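# Unclip both clips from the cell, leads still attached

## Task

Remove each of the two clips from the cell and set them down somewhere not touching it, keeping the strips unbent and leaving the leads connected.

## Robot and tools

Robot: two Kinova Gen3 seven-joint arms, left_arm and right_arm, each ending in a Robotiq 2F-85 two-finger gripper. Cameras are cam_high and cam_low, both 504x504 pixels. A camera stand sits behind the arms.

Frame: every hand position and orientation is in the scene frame, in metres. Its origin is at table-top height, halfway between the two nominal arm bases. +x points out over the table, +z up, and left_arm is on the +y side (image left/right may differ). Calibrated base positions: left_arm (+0.040, +0.395, 0), right_arm (+0.031, -0.332, 0), each turned only slightly about z. Printed hand poses can be wrong by a few centimetres, more when reaching far. end_effector_position is the spot between the pads when shut; the fingers point along the gripper's +z and open along its y.

Row format (used by execute_actions and move): always 18 numbers covering both arms, even if one arm is idle. First left_arm's nine: seven joint angles, gripper position, gripper speed; then right_arm's nine in the same order. Joint order: waist, shoulder, upper arm roll, elbow, forearm roll, wrist pitch, wrist roll. Joint numbers are absolute target angles in radians, the same values the Joint positions line prints. Stated ranges: waist, upper arm roll, forearm roll, wrist roll -69.115 to 69.115; shoulder -2.250 to 2.250; elbow -2.580 to 2.580; wrist pitch -2.100 to 2.100. Real ends may differ by 0.014 rad; targets beyond that are refused, and a target clipped at an end shows "joint sent to its limit".

Gripper numbers, both in [-1, 1] and absolute. Position: +1 wide open (85 mm), 0 roughly 45 mm, -1 shut; the mapping is not linear, so check position_measured_pct (about 50 - 50*position). Speed: -1 about 20 mm/s, 0 about 85, +1 about 150. Grip force follows speed and how far past the object you ask: slow close about 100 N per pad, medium 120-135 N, fast from a centimetre or more away 225-245 N. Grip by asking for a position narrower than the part; release by asking a few mm wider. To leave a gripper unchanged, repeat the exact numbers last sent (0 is a real command). The gripper starts at +1.

Tools:
- execute_actions(actions, cameras): actions is a list of actions; each action is a table of up to 15 rows, one per 1/30 s step; a shorter table repeats its last row. Images come back only for an empty list or if cameras names them (["all"], [] or names).
- move(target, speed, blend, blocking, cameras): target is one 18-number row or up to 15 rows sharing a 10 s budget. Joints interpolate together, so the hand follows a curve and does not avoid obstacles. speed is rad/s for the joint with the longest travel, 0.01 to 2, default 0.5, one value or one per target. blend (rad) rounds intermediate corners; 0 stops at each. blocking=false returns after about 0.5 s while the move continues; a new move replaces it. Result adds a move: line (done, off_target, moving, held, fault) and limits=held if steps were withheld.
- wait(seconds 0-10): arms hold the last command; a running move continues.
- stop(): brakes a running move; fingers keep going.
- zoom_image(camera, region [x0,y0,x1,y1] pixels, at most 504 each side) on the latest image.
- clear_fault(arm): clears a reported torque fault on that arm.
- read_manual(section): licence texts only.
- finished_scene(scene): ends the scene (1 or 2); irreversible; the result must hold without the robot.

Motion limits: joint targets change at most 1.39 rad/s (first four joints) or 1.22 rad/s (wrist joints), and stay within 0.304 or 0.266 rad of the measured angle each step, so big moves take several actions and may arrive late. To keep a joint still, resend its Joint targets value.

Result lines: end_effector_position and end_effector_quat_wxyz per arm; Joint positions, Joint velocities ("within noise" when still), Joint targets, Joint torques (N m, offset and noisy, positive toward larger angle); Flange force in the gripper's x y z axes (includes held weight, can say "no reading"); Tool commands; position_measured_pct; object_status (0 moving, 1 blocked opening, 2 stopped on something before the target, meaning a firm grip, 3 reached the target or pads met, i.e. empty or soft grip); motor_current_ma (about 1000 when gripping or pads closed, near 0 in air). Wait up to 1.3 s after fingers stop before reading status. Readings of 98 or more mean the pads touched each other. "joint command not followed" means the anti-collision check between arms altered that arm's targets.

Hazards: the arms are stiff, so commanding even a few mm past a firm contact pushes hard. Faster moves hit harder. A joint torque over 104.5 N m (first four) or 51.3 N m (wrist), or a 5 degree deviation from plan, stops that arm until clear_fault. Arm-to-arm contact or squeezing the other arm's fingers can end the scene. Heavy loads, stretched poses and pushing against things heat motors; MOTOR HOT appears from 60 C and at 75 C the arm sinks for 30-60 s. Avoid dropping parts, releasing parts in motion, slams, twisting or pulling hard on a grip, and hard gripping of a part still resting on something. Anything leaving the table fails the scene. Thinking time lets the scene run on.

Each tool is called as name(argument=value, ...), one argument or row to a line, values as JSON.

## Session

execute_actions(
  actions=[],
)

zoom_image(
  camera="cam_high",
  region=[120, 120, 380, 380],
)

zoom_image(
  camera="cam_low",
  region=[120, 180, 400, 460],
)

Scene clock: 0.00 s.
left_arm: end_effector_position=(+0.7836, +0.3506, +0.2814) position_measured_pct=0.0 object_status=3 motor_current_ma=0 end_effector_quat_wxyz=(+0.206, +0.396, -0.572, +0.689) | right_arm: end_effector_position=(+0.3623, +0.3120, +0.1649) position_measured_pct=0.0 object_status=3 motor_current_ma=0 end_effector_quat_wxyz=(-0.060, +0.740, +0.664, +0.089)
Joint positions: left_arm=[-0.479 1.322 0.371 0.693 1.232 1.529 2.066] | right_arm=[-1.281 1.034 0.614 0.767 -0.616 1.258 -0.973]
Joint velocities: within noise
Joint torques (N m): no reading
Flange force (N): no reading
Joint targets: left_arm=[-0.479 1.322 0.371 0.693 1.232 1.529 2.066] | right_arm=[-1.281 1.034 0.614 0.767 -0.616 1.258 -0.973]
Tool commands: left_gripper/position=+1.0 left_gripper/speed=+1.0 right_gripper/position=+1.0 right_gripper/speed=+1.0

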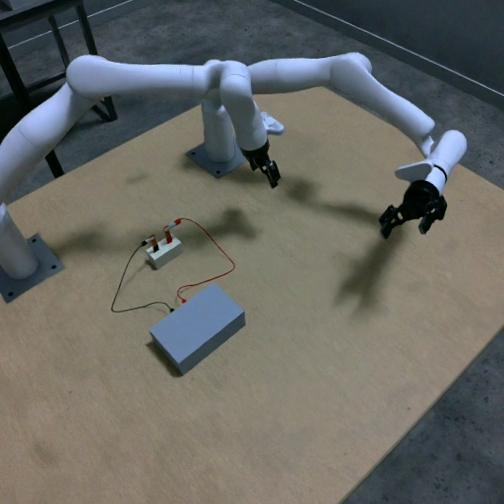

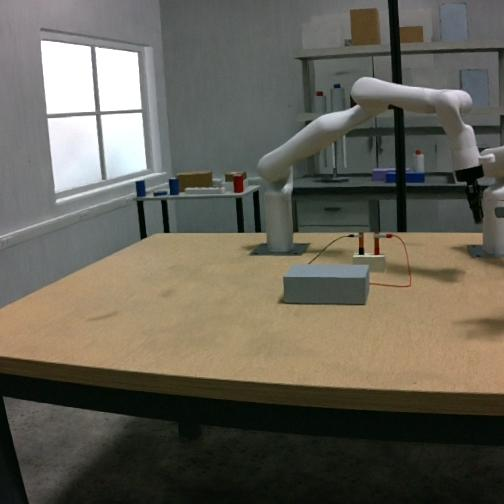

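Scaled by 1.938 from the camera's 504x504 image, which has a finer 720x720 frame.

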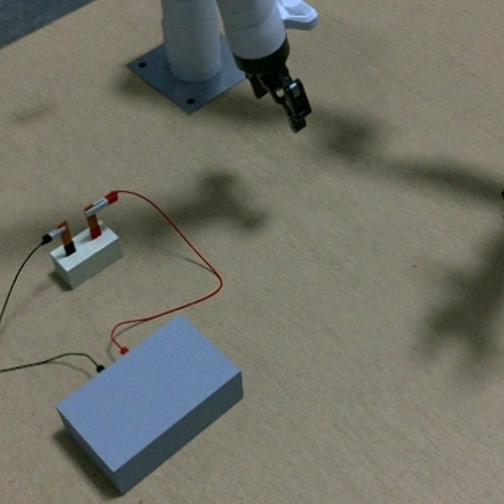

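Scaled by 1.800 from the camera's 504x504 image, which has a finer 720x720 frame.

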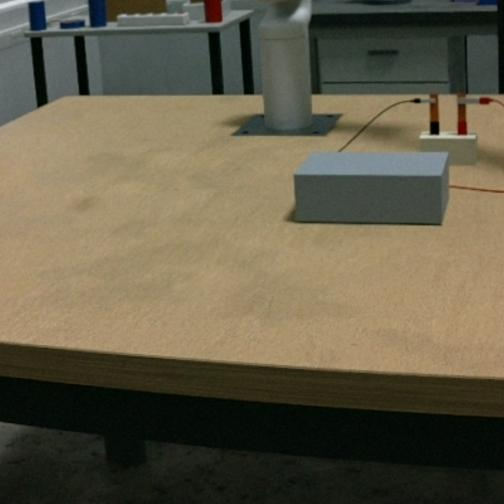

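zoom_image(
  camera="cam_high",
  region=[130, 205, 200, 275],
)

zoom_image(
  camera="cam_low",
  region=[330, 215, 410, 295],
)

Scaled by 7.200 from the camera's 504x504 image, which has a finer 720x720 frame.

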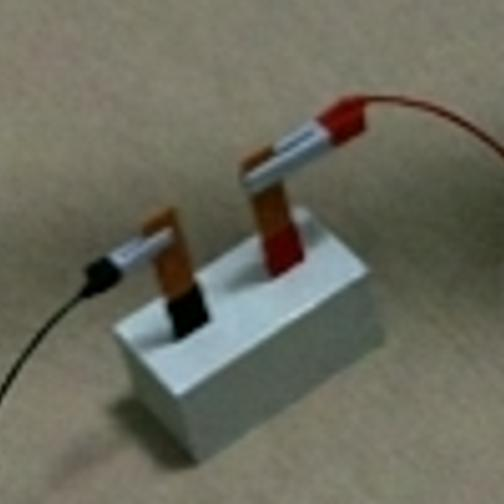

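Scaled by 6.300 from the camera's 504x504 image, which has a finer 720x720 frame.

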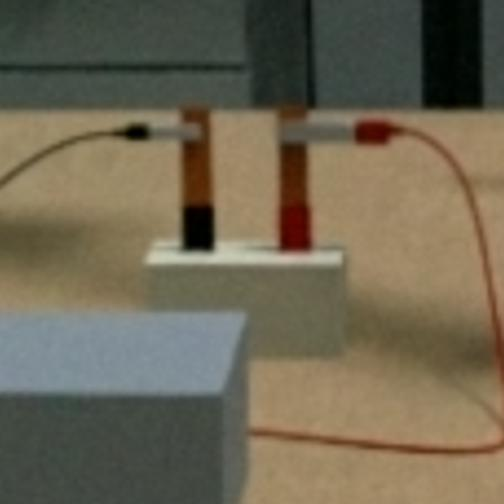

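move(
  target=[
    [-0.479,1.322,0.371,0.693,1.232,1.529,2.066,1,1,-1.281,0.6,0.5,0.9,-0.616,1.258,-0.973,1,1],
    [-0.479,1.322,0.371,0.693,1.232,1.529,2.066,1,1,-0.9335,0.2866,0,1.8826,0,0.9724,-0.9515,0.3,1],
  ],
  speed=0.8,
  blend=[0.1,0],
  cameras=["all"],
)

zoom_image(
  camera="cam_high",
  region=[100, 160, 220, 280],
)

zoom_image(
  camera="cam_low",
  region=[310, 175, 430, 295],
)

Scene clock: 31.53 s.
left_arm: end_effector_position=(+0.7836, +0.3508, +0.2813) position_measured_pct=0.0 object_status=3 motor_current_ma=0 end_effector_quat_wxyz=(+0.206, +0.396, -0.572, +0.688) | right_arm: end_effector_position=(+0.2705, -0.0381, +0.2000) position_measured_pct=35.1 object_status=0 motor_current_ma=0 end_effector_quat_wxyz=(+0.000, +0.707, +0.707, +0.000)
Joint positions: left_arm=[-0.479 1.322 0.371 0.693 1.232 1.529 2.066] | right_arm=[-0.934 0.287 0 1.883 0 0.972 -0.952]
Joint torques (N m): left_arm=[1 -28.89 6.25 -6.37 3.37 1.04 0.46] | right_arm=[-0.23 -12.5 -0.36 -7.31 -0.15 0.16 0.28]
Flange force (N): left_arm=[-10.0 -6.8 -2.7] | right_arm=[-0.9 -0.8 -1.0]
Joint targets: left_arm=[-0.479 1.322 0.371 0.693 1.232 1.529 2.066] | right_arm=[-0.934 0.287 0.000 1.883 0.000 0.972 -0.952]
move: done

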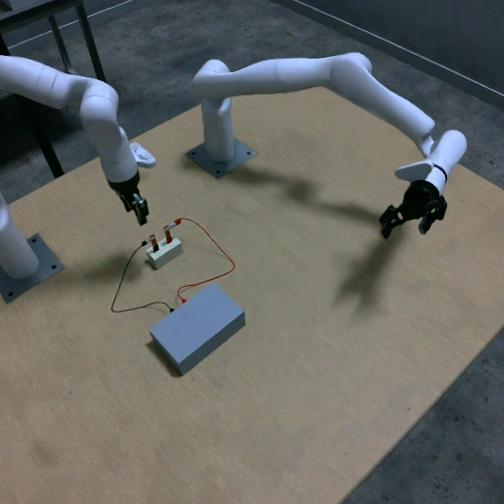

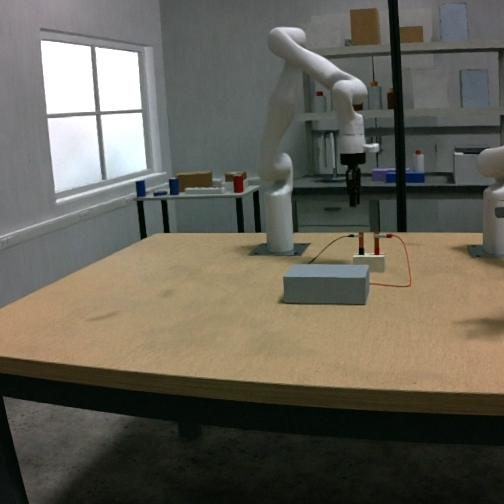

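Scaled by 4.200 from the camera's 504x504 image, which has a finer 720x720 frame.

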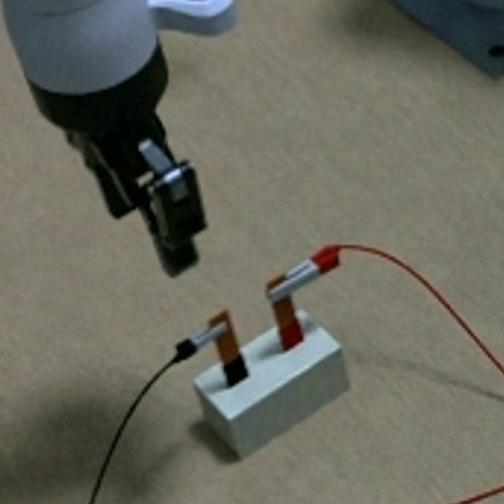

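Scaled by 4.200 from the camera's 504x504 image, which has a finer 720x720 frame.

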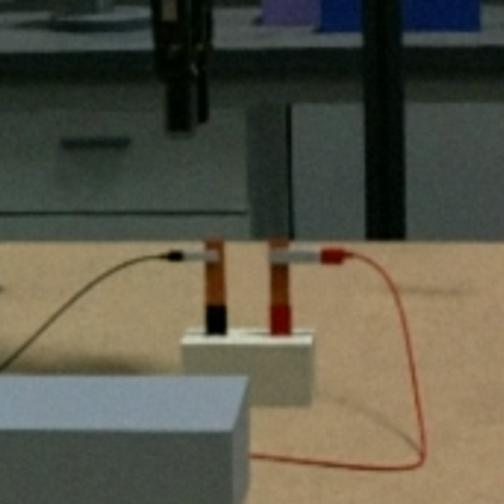

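move(
  target=[-0.479,1.322,0.371,0.693,1.232,1.529,2.066,1,1,-0.9455,0.4679,0,2.0179,0,0.6558,-0.9635,0,0],
  cameras=["all"],
)

zoom_image(
  camera="cam_high",
  region=[110, 190, 200, 280],
)

zoom_image(
  camera="cam_low",
  region=[330, 215, 410, 295],
)

Scene clock: 39.03 s.
left_arm: end_effector_position=(+0.7836, +0.3508, +0.2813) position_measured_pct=0.0 object_status=3 motor_current_ma=0 end_effector_quat_wxyz=(+0.206, +0.396, -0.572, +0.688) | right_arm: end_effector_position=(+0.2686, -0.0330, +0.0999) position_measured_pct=49.8 object_status=3 motor_current_ma=0 end_effector_quat_wxyz=(+0.000, +0.707, +0.707, +0.000)
Joint positions: left_arm=[-0.479 1.322 0.371 0.693 1.232 1.529 2.066] | right_arm=[-0.946 0.468 0 2.018 0 0.656 -0.964]
Joint torques (N m): left_arm=[0.96 -28.74 6.15 -6.37 3.31 1.04 0.55] | right_arm=[-0.19 -14.33 -0.29 -5.34 -0.14 0.14 0.21]
Flange force (N): left_arm=[-9.4 -6.2 -2.6] | right_arm=[-0.2 -0.3 -0.8]
Joint targets: left_arm=[-0.479 1.322 0.371 0.693 1.232 1.529 2.066] | right_arm=[-0.946 0.468 0.000 2.018 0.000 0.656 -0.964]
move: done

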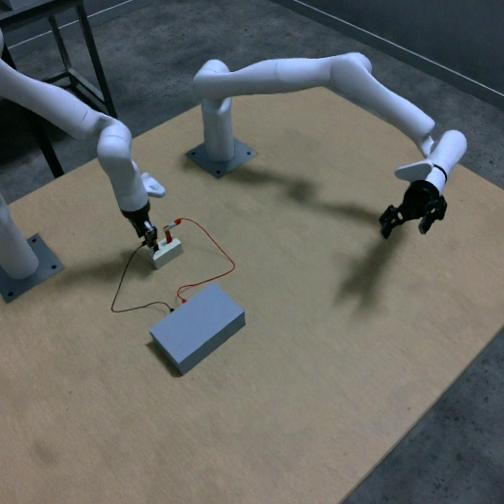

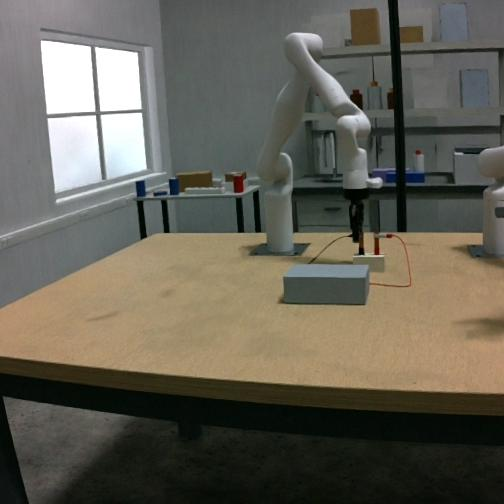

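Scaled by 5.600 from the camera's 504x504 image, which has a finer 720x720 frame.

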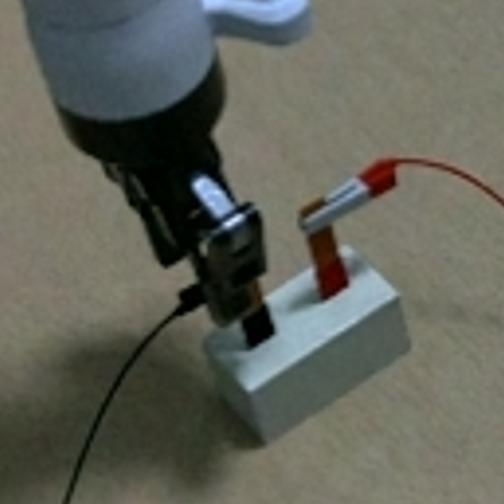

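Scaled by 6.300 from the camera's 504x504 image, which has a finer 720x720 frame.

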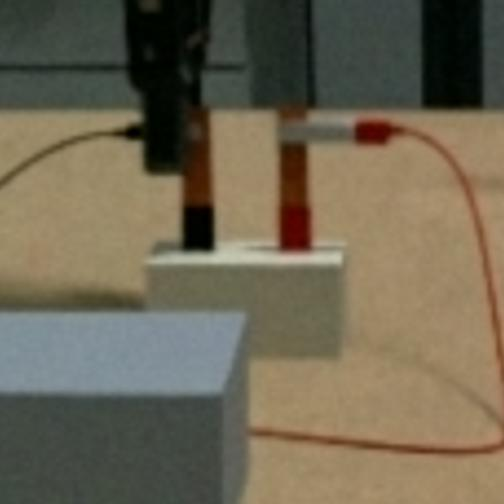

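move(
  target=[
    [-0.479,1.322,0.371,0.693,1.232,1.529,2.066,1,1,-0.9165,0.4754,0,1.992,0,0.6742,-0.9345,0,0],
    [-0.479,1.322,0.371,0.693,1.232,1.529,2.066,1,1,-0.9165,0.4754,0,1.992,0,0.6742,-0.9345,-0.5,-1],
  ],
  cameras=["all"],
)

zoom_image(
  camera="cam_high",
  region=[120, 205, 180, 265],
)

zoom_image(
  camera="cam_low",
  region=[330, 215, 410, 295],
)

Scene clock: 53.13 s.
left_arm: end_effector_position=(+0.7836, +0.3508, +0.2813) position_measured_pct=0.0 object_status=3 motor_current_ma=0 end_effector_quat_wxyz=(+0.206, +0.396, -0.572, +0.688) | right_arm: end_effector_position=(+0.2815, -0.0341, +0.1020) position_measured_pct=74.9 object_status=0 motor_current_ma=0 end_effector_quat_wxyz=(+0.000, +0.707, +0.707, +0.000)
Joint positions: left_arm=[-0.479 1.322 0.371 0.693 1.232 1.529 2.066] | right_arm=[-0.916 0.475 0 1.992 0 0.674 -0.934]
Joint torques (N m): left_arm=[1.06 -28.83 6.34 -6.24 3.34 0.98 0.49] | right_arm=[-0.26 -14.26 -0.35 -5.55 -0.12 0.15 0.18]
Flange force (N): left_arm=[-10.5 -7.4 -2.9] | right_arm=[-1.0 -0.6 -1.4]
Joint targets: left_arm=[-0.479 1.322 0.371 0.693 1.232 1.529 2.066] | right_arm=[-0.916 0.475 0.000 1.992 0.000 0.674 -0.934]
move: done

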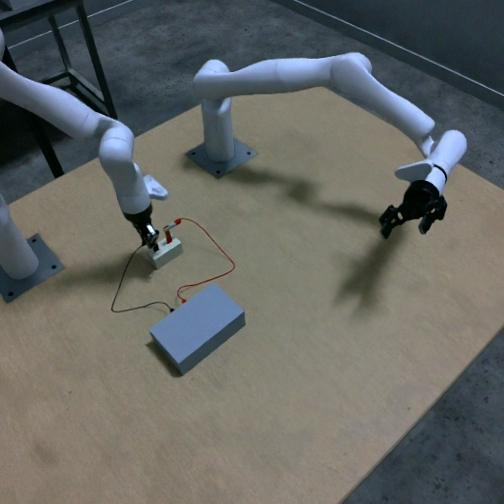

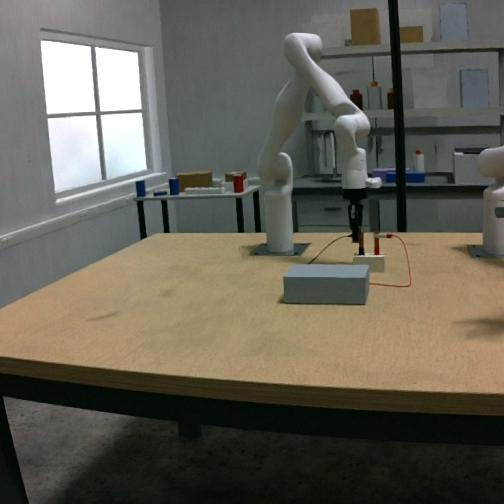

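Scaled by 8.400 from the camera's 504x504 image, which has a finer 720x720 frame.

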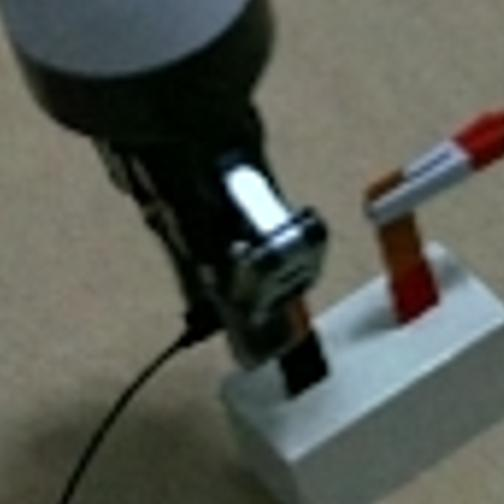

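Scaled by 6.300 from the camera's 504x504 image, which has a finer 720x720 frame.

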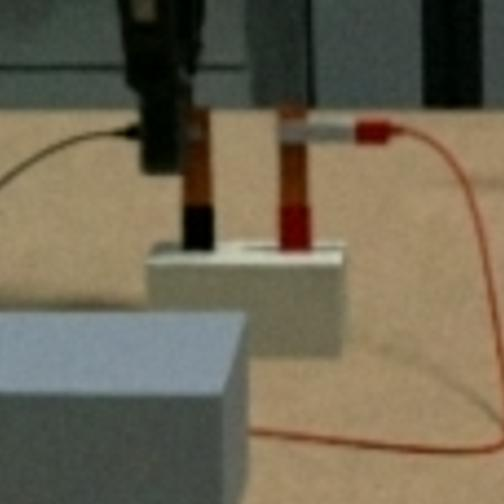

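move(
  target=[-0.479,1.322,0.371,0.693,1.232,1.529,2.066,1,1,-0.9165,0.4754,0,1.992,0,0.6742,-0.9345,-0.66,-1],
)

move(
  target=[-0.479,1.322,0.371,0.693,1.232,1.529,2.066,1,1,-0.9165,0.4754,0,1.992,0,0.6742,-0.9345,-0.74,-1],
  cameras=["all"],
)

zoom_image(
  camera="cam_high",
  region=[120, 205, 180, 265],
)

Scene clock: 57.27 s.
left_arm: end_effector_position=(+0.7836, +0.3508, +0.2813) position_measured_pct=0.0 object_status=3 motor_current_ma=0 end_effector_quat_wxyz=(+0.206, +0.396, -0.572, +0.688) | right_arm: end_effector_position=(+0.2815, -0.0341, +0.1020) position_measured_pct=83.1 object_status=0 motor_current_ma=0 end_effector_quat_wxyz=(+0.000, +0.707, +0.707, +0.000)
Joint positions: left_arm=[-0.479 1.322 0.371 0.693 1.232 1.529 2.066] | right_arm=[-0.916 0.475 0 1.992 0 0.674 -0.934]
Joint torques (N m): left_arm=[0.97 -28.77 6.26 -6.31 3.33 1.04 0.5] | right_arm=[-0.28 -14.25 -0.38 -5.52 -0.21 0.19 0.2]
Flange force (N): left_arm=[-9.9 -6.8 -2.7] | right_arm=[-0.9 -0.6 -1.2]
Joint targets: left_arm=[-0.479 1.322 0.371 0.693 1.232 1.529 2.066] | right_arm=[-0.916 0.475 0.000 1.992 0.000 0.674 -0.934]
move: done

Scene clock: 57.77 s.
left_arm: end_effector_position=(+0.7836, +0.3508, +0.2813) position_measured_pct=0.0 object_status=3 motor_current_ma=0 end_effector_quat_wxyz=(+0.206, +0.396, -0.572, +0.688) | right_arm: end_effector_position=(+0.2815, -0.0341, +0.1020) position_measured_pct=87.0 object_status=3 motor_current_ma=0 end_effector_quat_wxyz=(+0.000, +0.707, +0.707, +0.000)
Joint positions: left_arm=[-0.479 1.322 0.371 0.693 1.232 1.529 2.066] | right_arm=[-0.916 0.475 0 1.992 0 0.674 -0.934]
Joint torques (N m): left_arm=[1.01 -28.82 6.21 -6.35 3.35 1.04 0.51] | right_arm=[-0.36 -14.24 -0.4 -5.48 -0.25 0.18 0.19]
Flange force (N): left_arm=[-9.8 -6.6 -2.7] | right_arm=[-1.0 -0.3 -1.3]
Joint targets: left_arm=[-0.479 1.322 0.371 0.693 1.232 1.529 2.066] | right_arm=[-0.917 0.475 0.000 1.992 0.000 0.674 -0.934]
move: done

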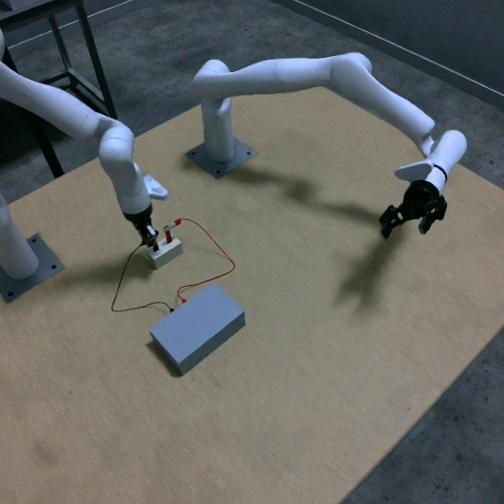

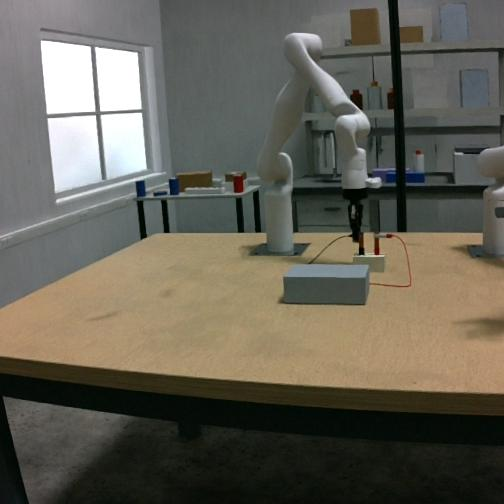

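Scaled by 8.400 from the camera's 504x504 image, which has a finer 720x720 frame.

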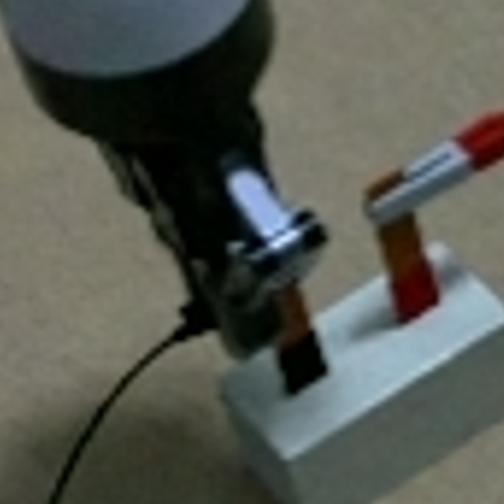

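move(
  target=[
    [-0.479,1.322,0.371,0.693,1.232,1.529,2.066,1,1,-0.9165,0.4754,0,1.992,0,0.6742,-0.9345,-0.6,-1],
    [-0.479,1.322,0.371,0.693,1.232,1.529,2.066,1,1,-0.9063,0.4806,0,1.9815,0,0.6795,-0.9243,-0.6,-1],
    [-0.479,1.322,0.371,0.693,1.232,1.529,2.066,1,1,-0.9063,0.4806,0,1.9815,0,0.6795,-0.9243,-0.8,-1],
  ],
  speed=0.1,
  cameras=["all"],
)

zoom_image(
  camera="cam_high",
  region=[120, 205, 180, 265],
)

zoom_image(
  camera="cam_low",
  region=[330, 215, 410, 295],
)

Scene clock: 65.47 s.
left_arm: end_effector_position=(+0.7836, +0.3508, +0.2813) position_measured_pct=0.0 object_status=3 motor_current_ma=0 end_effector_quat_wxyz=(+0.206, +0.396, -0.572, +0.688) | right_arm: end_effector_position=(+0.2865, -0.0341, +0.1021) position_measured_pct=89.6 object_status=3 motor_current_ma=50 end_effector_quat_wxyz=(+0.000, +0.707, +0.707, +0.000)
Joint positions: left_arm=[-0.479 1.322 0.371 0.693 1.232 1.529 2.066] | right_arm=[-0.906 0.481 0 1.982 0 0.68 -0.924]
Joint torques (N m): left_arm=[1.02 -28.84 6.2 -6.3 3.33 1.02 0.49] | right_arm=[-0.16 -14.52 -0.28 -5.86 -0.12 0.05 0.23]
Flange force (N): left_arm=[-10.2 -7.0 -2.8] | right_arm=[-1.1 -1.2 -1.1]
Joint targets: left_arm=[-0.479 1.322 0.371 0.693 1.232 1.529 2.066] | right_arm=[-0.906 0.481 0.000 1.982 0.000 0.680 -0.924]
move: done

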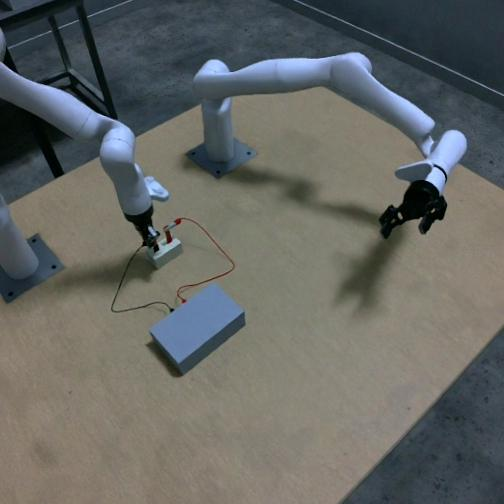

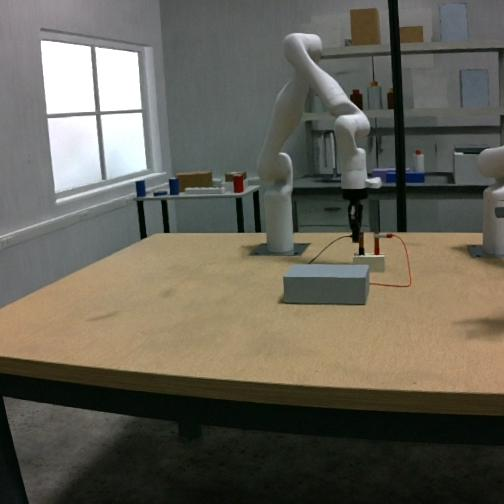

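Scaled by 8.400 from the camera's 504x504 image, which has a finer 720x720 frame.

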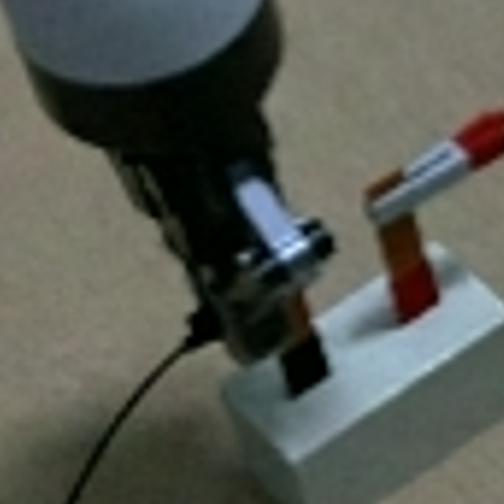

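Scaled by 6.300 from the camera's 504x504 image, which has a finer 720x720 frame.

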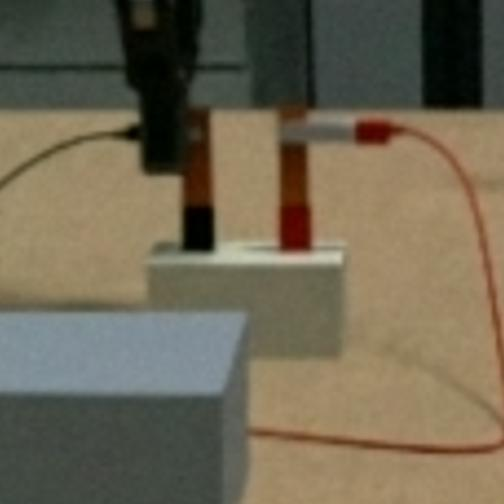

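move(
  target=[
    [-0.479,1.322,0.371,0.693,1.232,1.529,2.066,1,1,-0.9063,0.4806,0,1.9815,0,0.6795,-0.9243,-0.86,-1],
    [-0.479,1.322,0.371,0.693,1.232,1.529,2.066,1,1,-0.9063,0.4806,0,1.9815,0,0.6795,-0.9243,-1,-1],
  ],
  cameras=["all"],
)

zoom_image(
  camera="cam_high",
  region=[120, 205, 180, 265],
)

Scene clock: 68.80 s.
left_arm: end_effector_position=(+0.7836, +0.3508, +0.2813) position_measured_pct=0.0 object_status=3 motor_current_ma=0 end_effector_quat_wxyz=(+0.206, +0.396, -0.572, +0.688) | right_arm: end_effector_position=(+0.2865, -0.0341, +0.1021) position_measured_pct=93.1 object_status=2 motor_current_ma=1000 end_effector_quat_wxyz=(+0.000, +0.707, +0.707, +0.000)
Joint positions: left_arm=[-0.479 1.322 0.371 0.693 1.232 1.529 2.066] | right_arm=[-0.906 0.481 0 1.982 0 0.679 -0.924]
Joint torques (N m): left_arm=[0.93 -28.86 6.24 -6.37 3.36 1 0.49] | right_arm=[0.09 -14.32 -0.05 -5.7 0.02 0.05 0.21]
Flange force (N): left_arm=[-9.9 -6.7 -2.7] | right_arm=[-0.6 -1.6 -1.7]
Joint targets: left_arm=[-0.479 1.322 0.371 0.693 1.232 1.529 2.066] | right_arm=[-0.906 0.481 0.000 1.982 0.000 0.679 -0.924]
move: done

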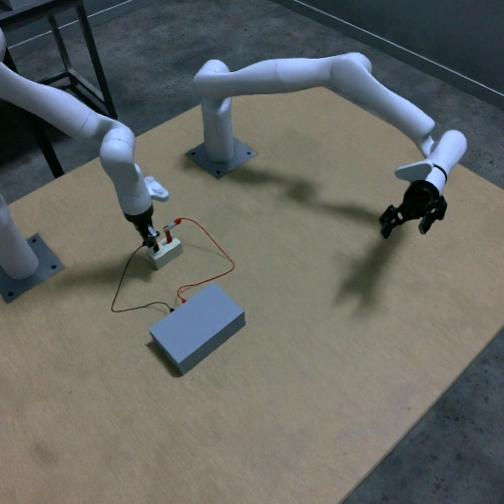

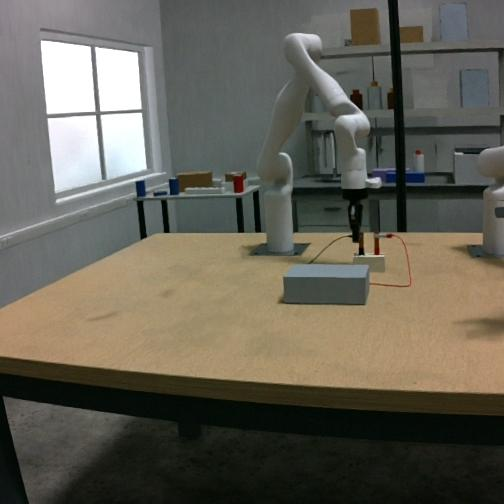

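Scaled by 8.400 from the camera's 504x504 image, which has a finer 720x720 frame.

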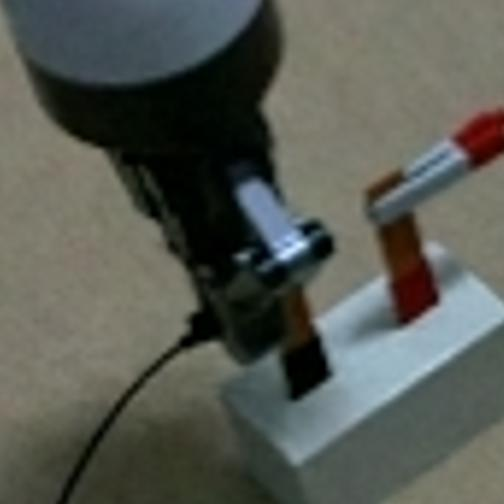

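move(
  target=[-0.479,1.322,0.371,0.693,1.232,1.529,2.066,1,1,-0.8939,0.4708,0,2.001,0,0.6698,-0.9119,-1,-1],
  speed=0.05,
  cameras=["all"],
)

zoom_image(
  camera="cam_high",
  region=[120, 205, 180, 265],
)

zoom_image(
  camera="cam_low",
  region=[330, 215, 410, 295],
)

Scene clock: 73.73 s.
left_arm: end_effector_position=(+0.7836, +0.3508, +0.2813) position_measured_pct=0.0 object_status=3 motor_current_ma=0 end_effector_quat_wxyz=(+0.206, +0.396, -0.572, +0.688) | right_arm: end_effector_position=(+0.2865, -0.0421, +0.1021) position_measured_pct=93.1 object_status=2 motor_current_ma=1000 end_effector_quat_wxyz=(+0.000, +0.707, +0.707, +0.000)
Joint positions: left_arm=[-0.479 1.322 0.371 0.693 1.232 1.529 2.066] | right_arm=[-0.894 0.471 0 2.001 0 0.67 -0.912]
Joint torques (N m): left_arm=[0.97 -28.87 6.35 -6.42 3.32 1.01 0.49] | right_arm=[-0.25 -14.17 -0.24 -5.52 -0.18 0.14 0.22]
Flange force (N): left_arm=[-9.7 -6.3 -2.7] | right_arm=[-0.8 -0.7 -1.3]
Joint targets: left_arm=[-0.479 1.322 0.371 0.693 1.232 1.529 2.066] | right_arm=[-0.894 0.471 0.000 2.001 0.000 0.670 -0.912]
move: done

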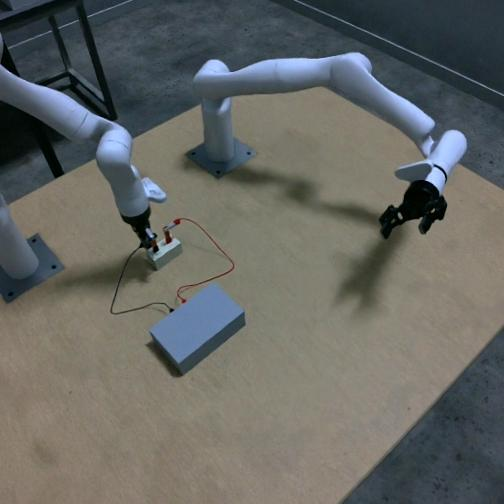

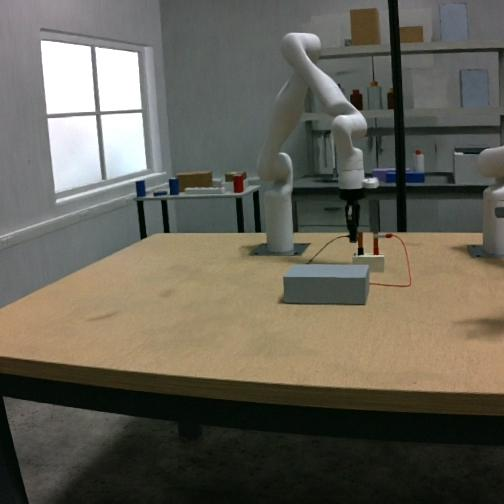

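Scaled by 8.400 from the camera's 504x504 image, which has a finer 720x720 frame.

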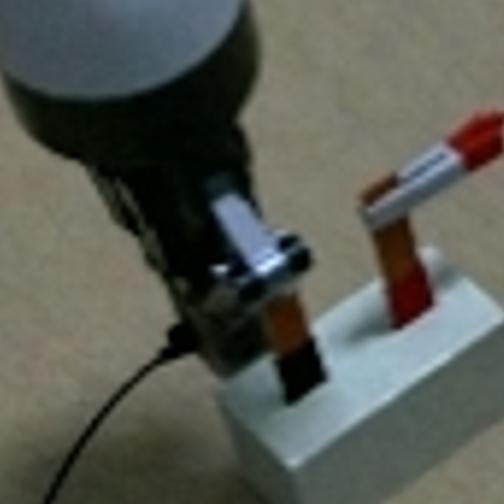

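Scaled by 6.300 from the camera's 504x504 image, which has a finer 720x720 frame.

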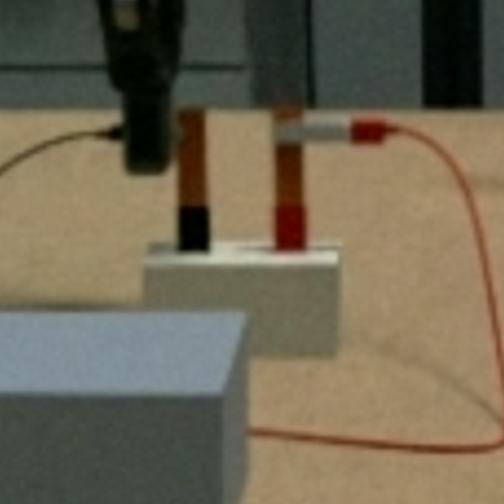

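move(
  target=[
    [-0.479,1.322,0.371,0.693,1.232,1.529,2.066,1,1,-0.7903,0.4044,0,2.1312,0,0.6060,-0.8083,-1,-1],
    [-0.479,1.322,0.371,0.693,1.232,1.529,2.066,1,1,-0.7903,0.6033,0,2.1949,0,0.3434,-0.8083,-1,-1],
  ],
  speed=[0.1,0.12],
  cameras=["all"],
)

zoom_image(
  camera="cam_high",
  region=[100, 205, 200, 305],
)

zoom_image(
  camera="cam_low",
  region=[320, 215, 400, 295],
)

Scene clock: 84.53 s.
left_arm: end_effector_position=(+0.7836, +0.3508, +0.2813) position_measured_pct=0.0 object_status=3 motor_current_ma=0 end_effector_quat_wxyz=(+0.206, +0.396, -0.572, +0.688) | right_arm: end_effector_position=(+0.2865, -0.1001, +0.0240) position_measured_pct=93.1 object_status=2 motor_current_ma=1000 end_effector_quat_wxyz=(+0.000, +0.707, +0.707, +0.000)
Joint positions: left_arm=[-0.479 1.322 0.371 0.693 1.232 1.529 2.066] | right_arm=[-0.79 0.603 0 2.195 0 0.343 -0.808]
Joint torques (N m): left_arm=[0.94 -28.89 6.32 -6.38 3.38 1.04 0.5] | right_arm=[-0.15 -13.89 -0.15 -3.03 -0.12 0.12 0.24]
Flange force (N): left_arm=[-10.0 -6.6 -2.7] | right_arm=[-0.5 -0.9 -1.8]
Joint targets: left_arm=[-0.479 1.322 0.371 0.693 1.232 1.529 2.066] | right_arm=[-0.790 0.603 0.000 2.195 0.000 0.343 -0.808]
move: done

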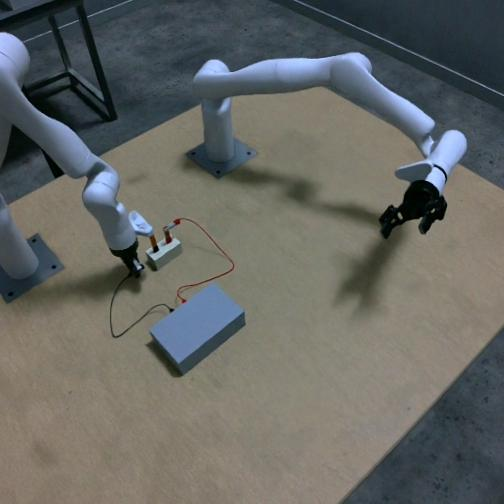

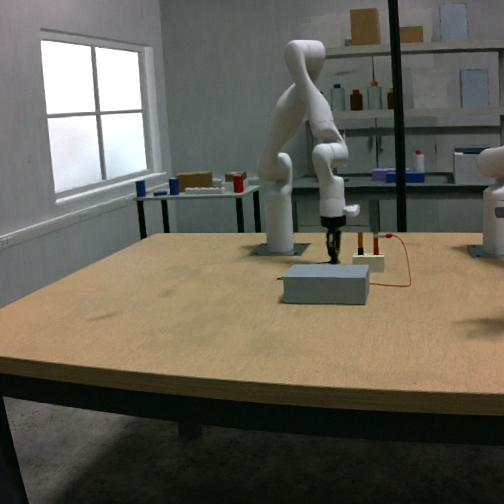

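Scaled by 5.040 from the camera's 504x504 image, which has a finer 720x720 frame.

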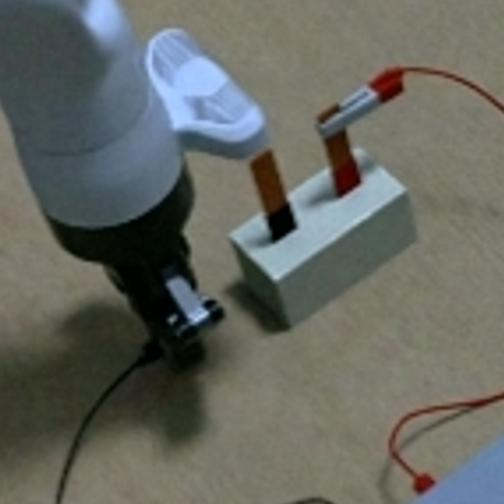

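Scaled by 6.300 from the camera's 504x504 image, which has a finer 720x720 frame.

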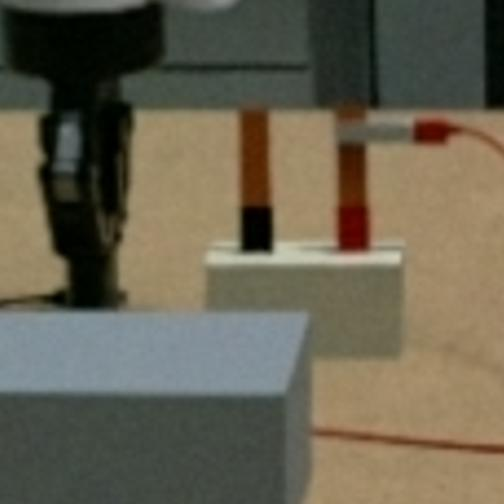

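move(
  target=[
    [-0.479,1.322,0.371,0.693,1.232,1.529,2.066,0,1,-0.7903,0.6033,0,2.1949,0,0.3434,-0.8083,-0.4,-1],
    [-0.479,1.322,0.371,0.693,1.232,1.529,2.066,0,1,-0.7903,0.4044,0,2.1312,0,0.6060,-0.8083,-0.4,-1],
    [0.1,0.4,0.1,1.4,0.6,1.2,1.5,0,1,-0.3,-0.2,0,2.1312,0,0.6060,-0.8083,-0.4,-1],
    [0.9393,0.3814,0,1.7383,0,1.0219,0.9073,0,1,-0.3,-0.2,0,2.1312,0,0.6060,-0.8083,-0.4,-1],
  ],
  speed=[0.3,0.25,0.9,0.9],
  blend=[0,0.03,0.1,0],
  cameras=["all"],
)

zoom_image(
  camera="cam_high",
  region=[110, 185, 210, 285],
)

zoom_image(
  camera="cam_low",
  region=[320, 195, 420, 295],
)

Scene clock: 99.40 s.
left_arm: end_effector_position=(+0.2821, +0.0450, +0.2000) position_measured_pct=49.8 object_status=3 motor_current_ma=0 end_effector_quat_wxyz=(+0.000, +0.707, +0.707, +0.000) | right_arm: end_effector_position=(+0.4063, -0.2345, +0.3302) position_measured_pct=69.7 object_status=3 motor_current_ma=0 end_effector_quat_wxyz=(+0.066, +0.819, +0.491, +0.290)
Joint positions: left_arm=[0.939 0.381 0 1.738 0 1.022 0.907] | right_arm=[-0.3 -0.2 0 2.131 0 0.606 -0.808]
Joint torques (N m): left_arm=[1.07 -16.76 1.16 -6.61 0.26 -0.14 0.46] | right_arm=[-0.21 -5.09 -0.57 -9.88 -0.14 -1.45 0.2]
Flange force (N): left_arm=[-3.3 6.8 -0.4] | right_arm=[-0.9 -0.5 -2.0]
Joint targets: left_arm=[0.939 0.381 0.000 1.738 0.000 1.022 0.907] | right_arm=[-0.300 -0.200 0.000 2.131 0.000 0.606 -0.808]
move: done

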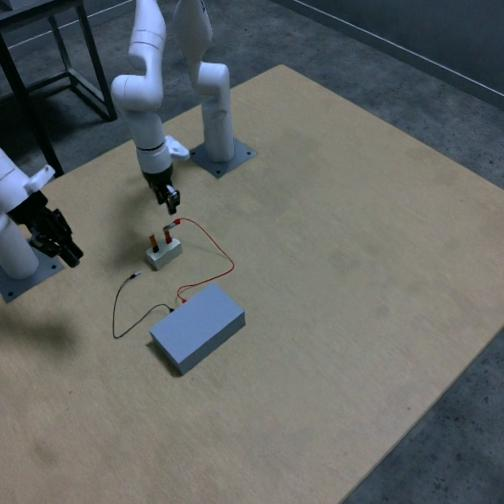

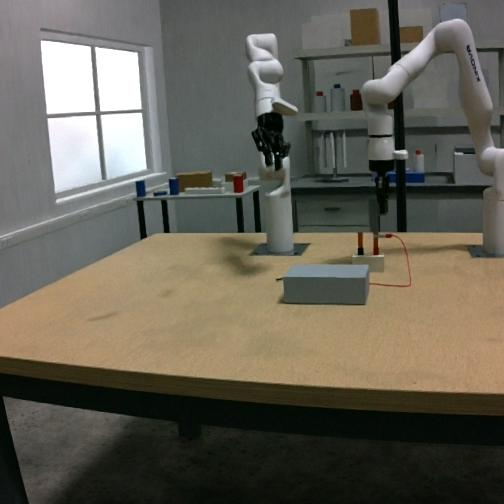

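Scaled by 5.040 from the camera's 504x504 image, which has a finer 720x720 frame.

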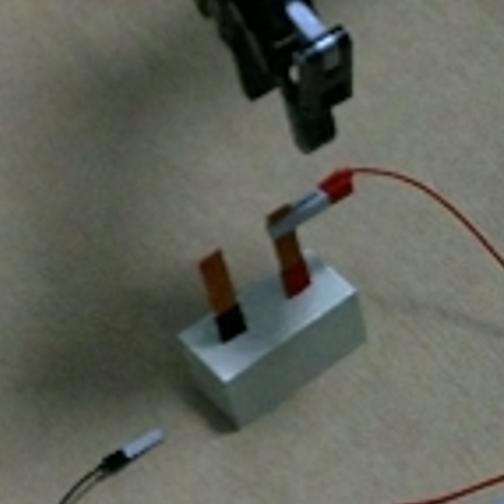

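Scaled by 5.040 from the camera's 504x504 image, which has a finer 720x720 frame.

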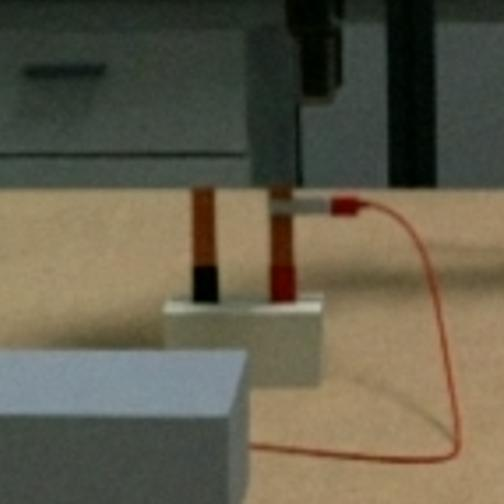

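move(
  target=[
    [0.9393,0.4953,0,1.8494,0,0.7969,0.9073,0,-1,-0.3,-0.2,0,2.1312,0,0.6060,-0.8083,-0.4,-1],
    [0.9393,0.4953,0,1.8494,0,0.7969,0.9073,-0.6,-1,-0.3,-0.2,0,2.1312,0,0.6060,-0.8083,-0.4,-1],
  ],
  speed=0.3,
  cameras=["all"],
)

zoom_image(
  camera="cam_high",
  region=[140, 195, 200, 255],
)

zoom_image(
  camera="cam_low",
  region=[330, 215, 410, 295],
)

Scene clock: 108.47 s.
left_arm: end_effector_position=(+0.2821, +0.0450, +0.1240) position_measured_pct=80.1 object_status=0 motor_current_ma=0 end_effector_quat_wxyz=(+0.000, +0.707, +0.707, +0.000) | right_arm: end_effector_position=(+0.4063, -0.2345, +0.3302) position_measured_pct=69.7 object_status=3 motor_current_ma=0 end_effector_quat_wxyz=(+0.066, +0.819, +0.491, +0.290)
Joint positions: left_arm=[0.939 0.495 0 1.849 0 0.797 0.907] | right_arm=[-0.3 -0.2 0 2.131 0 0.606 -0.808]
Joint torques (N m): left_arm=[1.15 -17.38 1.41 -5.21 0.39 -0.12 0.48] | right_arm=[-0.23 -5.11 -0.6 -9.87 -0.14 -1.42 0.22]
Flange force (N): left_arm=[-3.0 6.8 0.4] | right_arm=[-0.9 -0.5 -1.9]
Joint targets: left_arm=[0.939 0.495 0.000 1.849 0.000 0.797 0.907] | right_arm=[-0.300 -0.200 0.000 2.131 0.000 0.606 -0.808]
move: done

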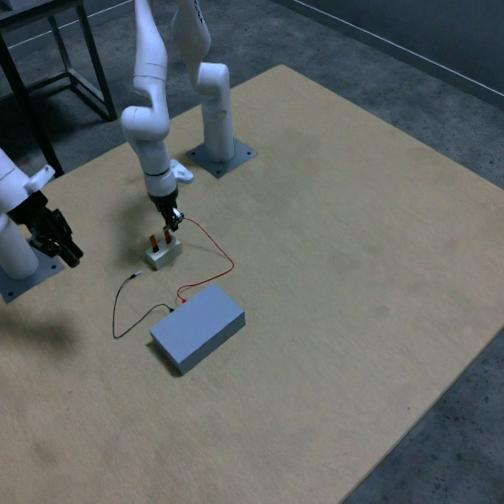

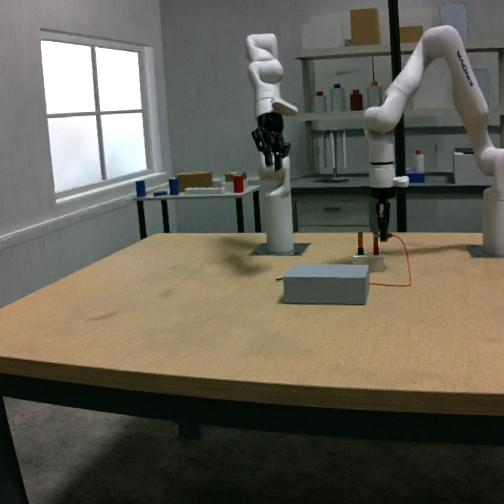

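Scaled by 8.400 from the camera's 504x504 image, which has a finer 720x720 frame.

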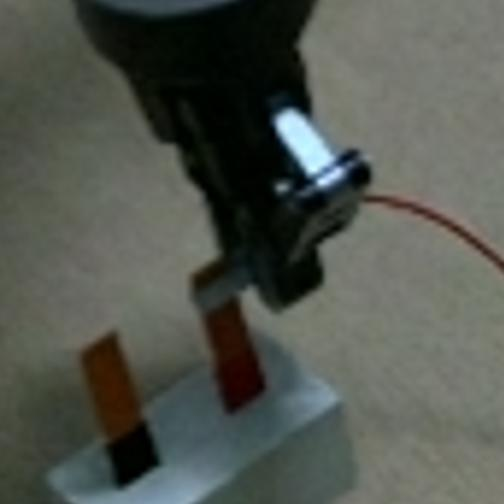

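Scaled by 6.300 from the camera's 504x504 image, which has a finer 720x720 frame.

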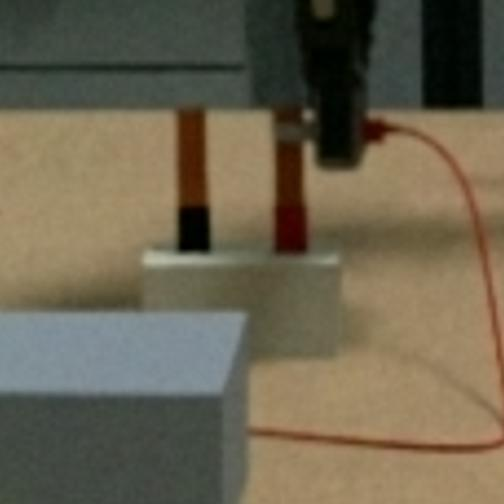

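move(
  target=[0.9393,0.4953,0,1.8494,0,0.7969,0.9073,-0.8,-1,-0.3,-0.2,0,2.1312,0,0.6060,-0.8083,-0.4,-1],
  cameras=["all"],
)

zoom_image(
  camera="cam_high",
  region=[140, 195, 200, 255],
)

Scene clock: 112.50 s.
left_arm: end_effector_position=(+0.2821, +0.0450, +0.1240) position_measured_pct=89.2 object_status=0 motor_current_ma=890 end_effector_quat_wxyz=(+0.000, +0.707, +0.707, +0.000) | right_arm: end_effector_position=(+0.4063, -0.2345, +0.3302) position_measured_pct=69.7 object_status=3 motor_current_ma=0 end_effector_quat_wxyz=(+0.066, +0.819, +0.491, +0.290)
Joint positions: left_arm=[0.939 0.495 0 1.849 0 0.797 0.907] | right_arm=[-0.3 -0.2 0 2.131 0 0.606 -0.808]
Joint torques (N m): left_arm=[1.51 -16.62 1.68 -4.64 0.41 0 0.38] | right_arm=[-0.13 -5.13 -0.55 -9.89 -0.15 -1.46 0.17]
Flange force (N): left_arm=[-3.0 7.4 -1.2] | right_arm=[-1.0 -0.4 -1.9]
Joint targets: left_arm=[0.939 0.495 0.000 1.849 0.000 0.797 0.907] | right_arm=[-0.300 -0.200 0.000 2.131 0.000 0.606 -0.808]
move: done

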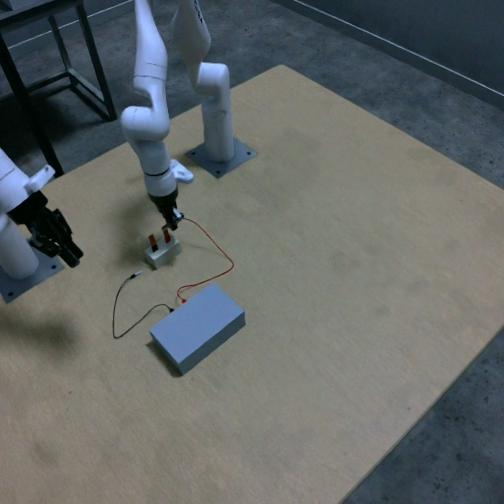

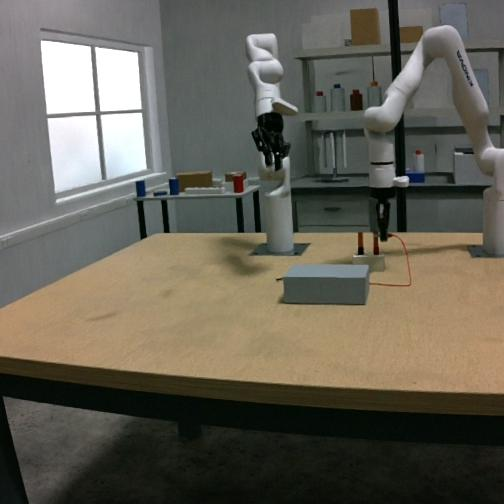

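Scaled by 8.400 from the camera's 504x504 image, which has a finer 720x720 frame.

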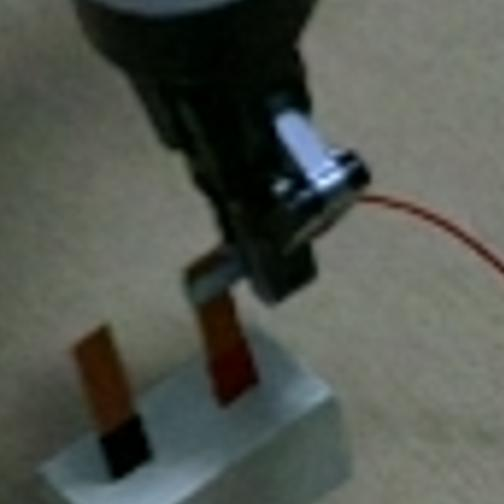

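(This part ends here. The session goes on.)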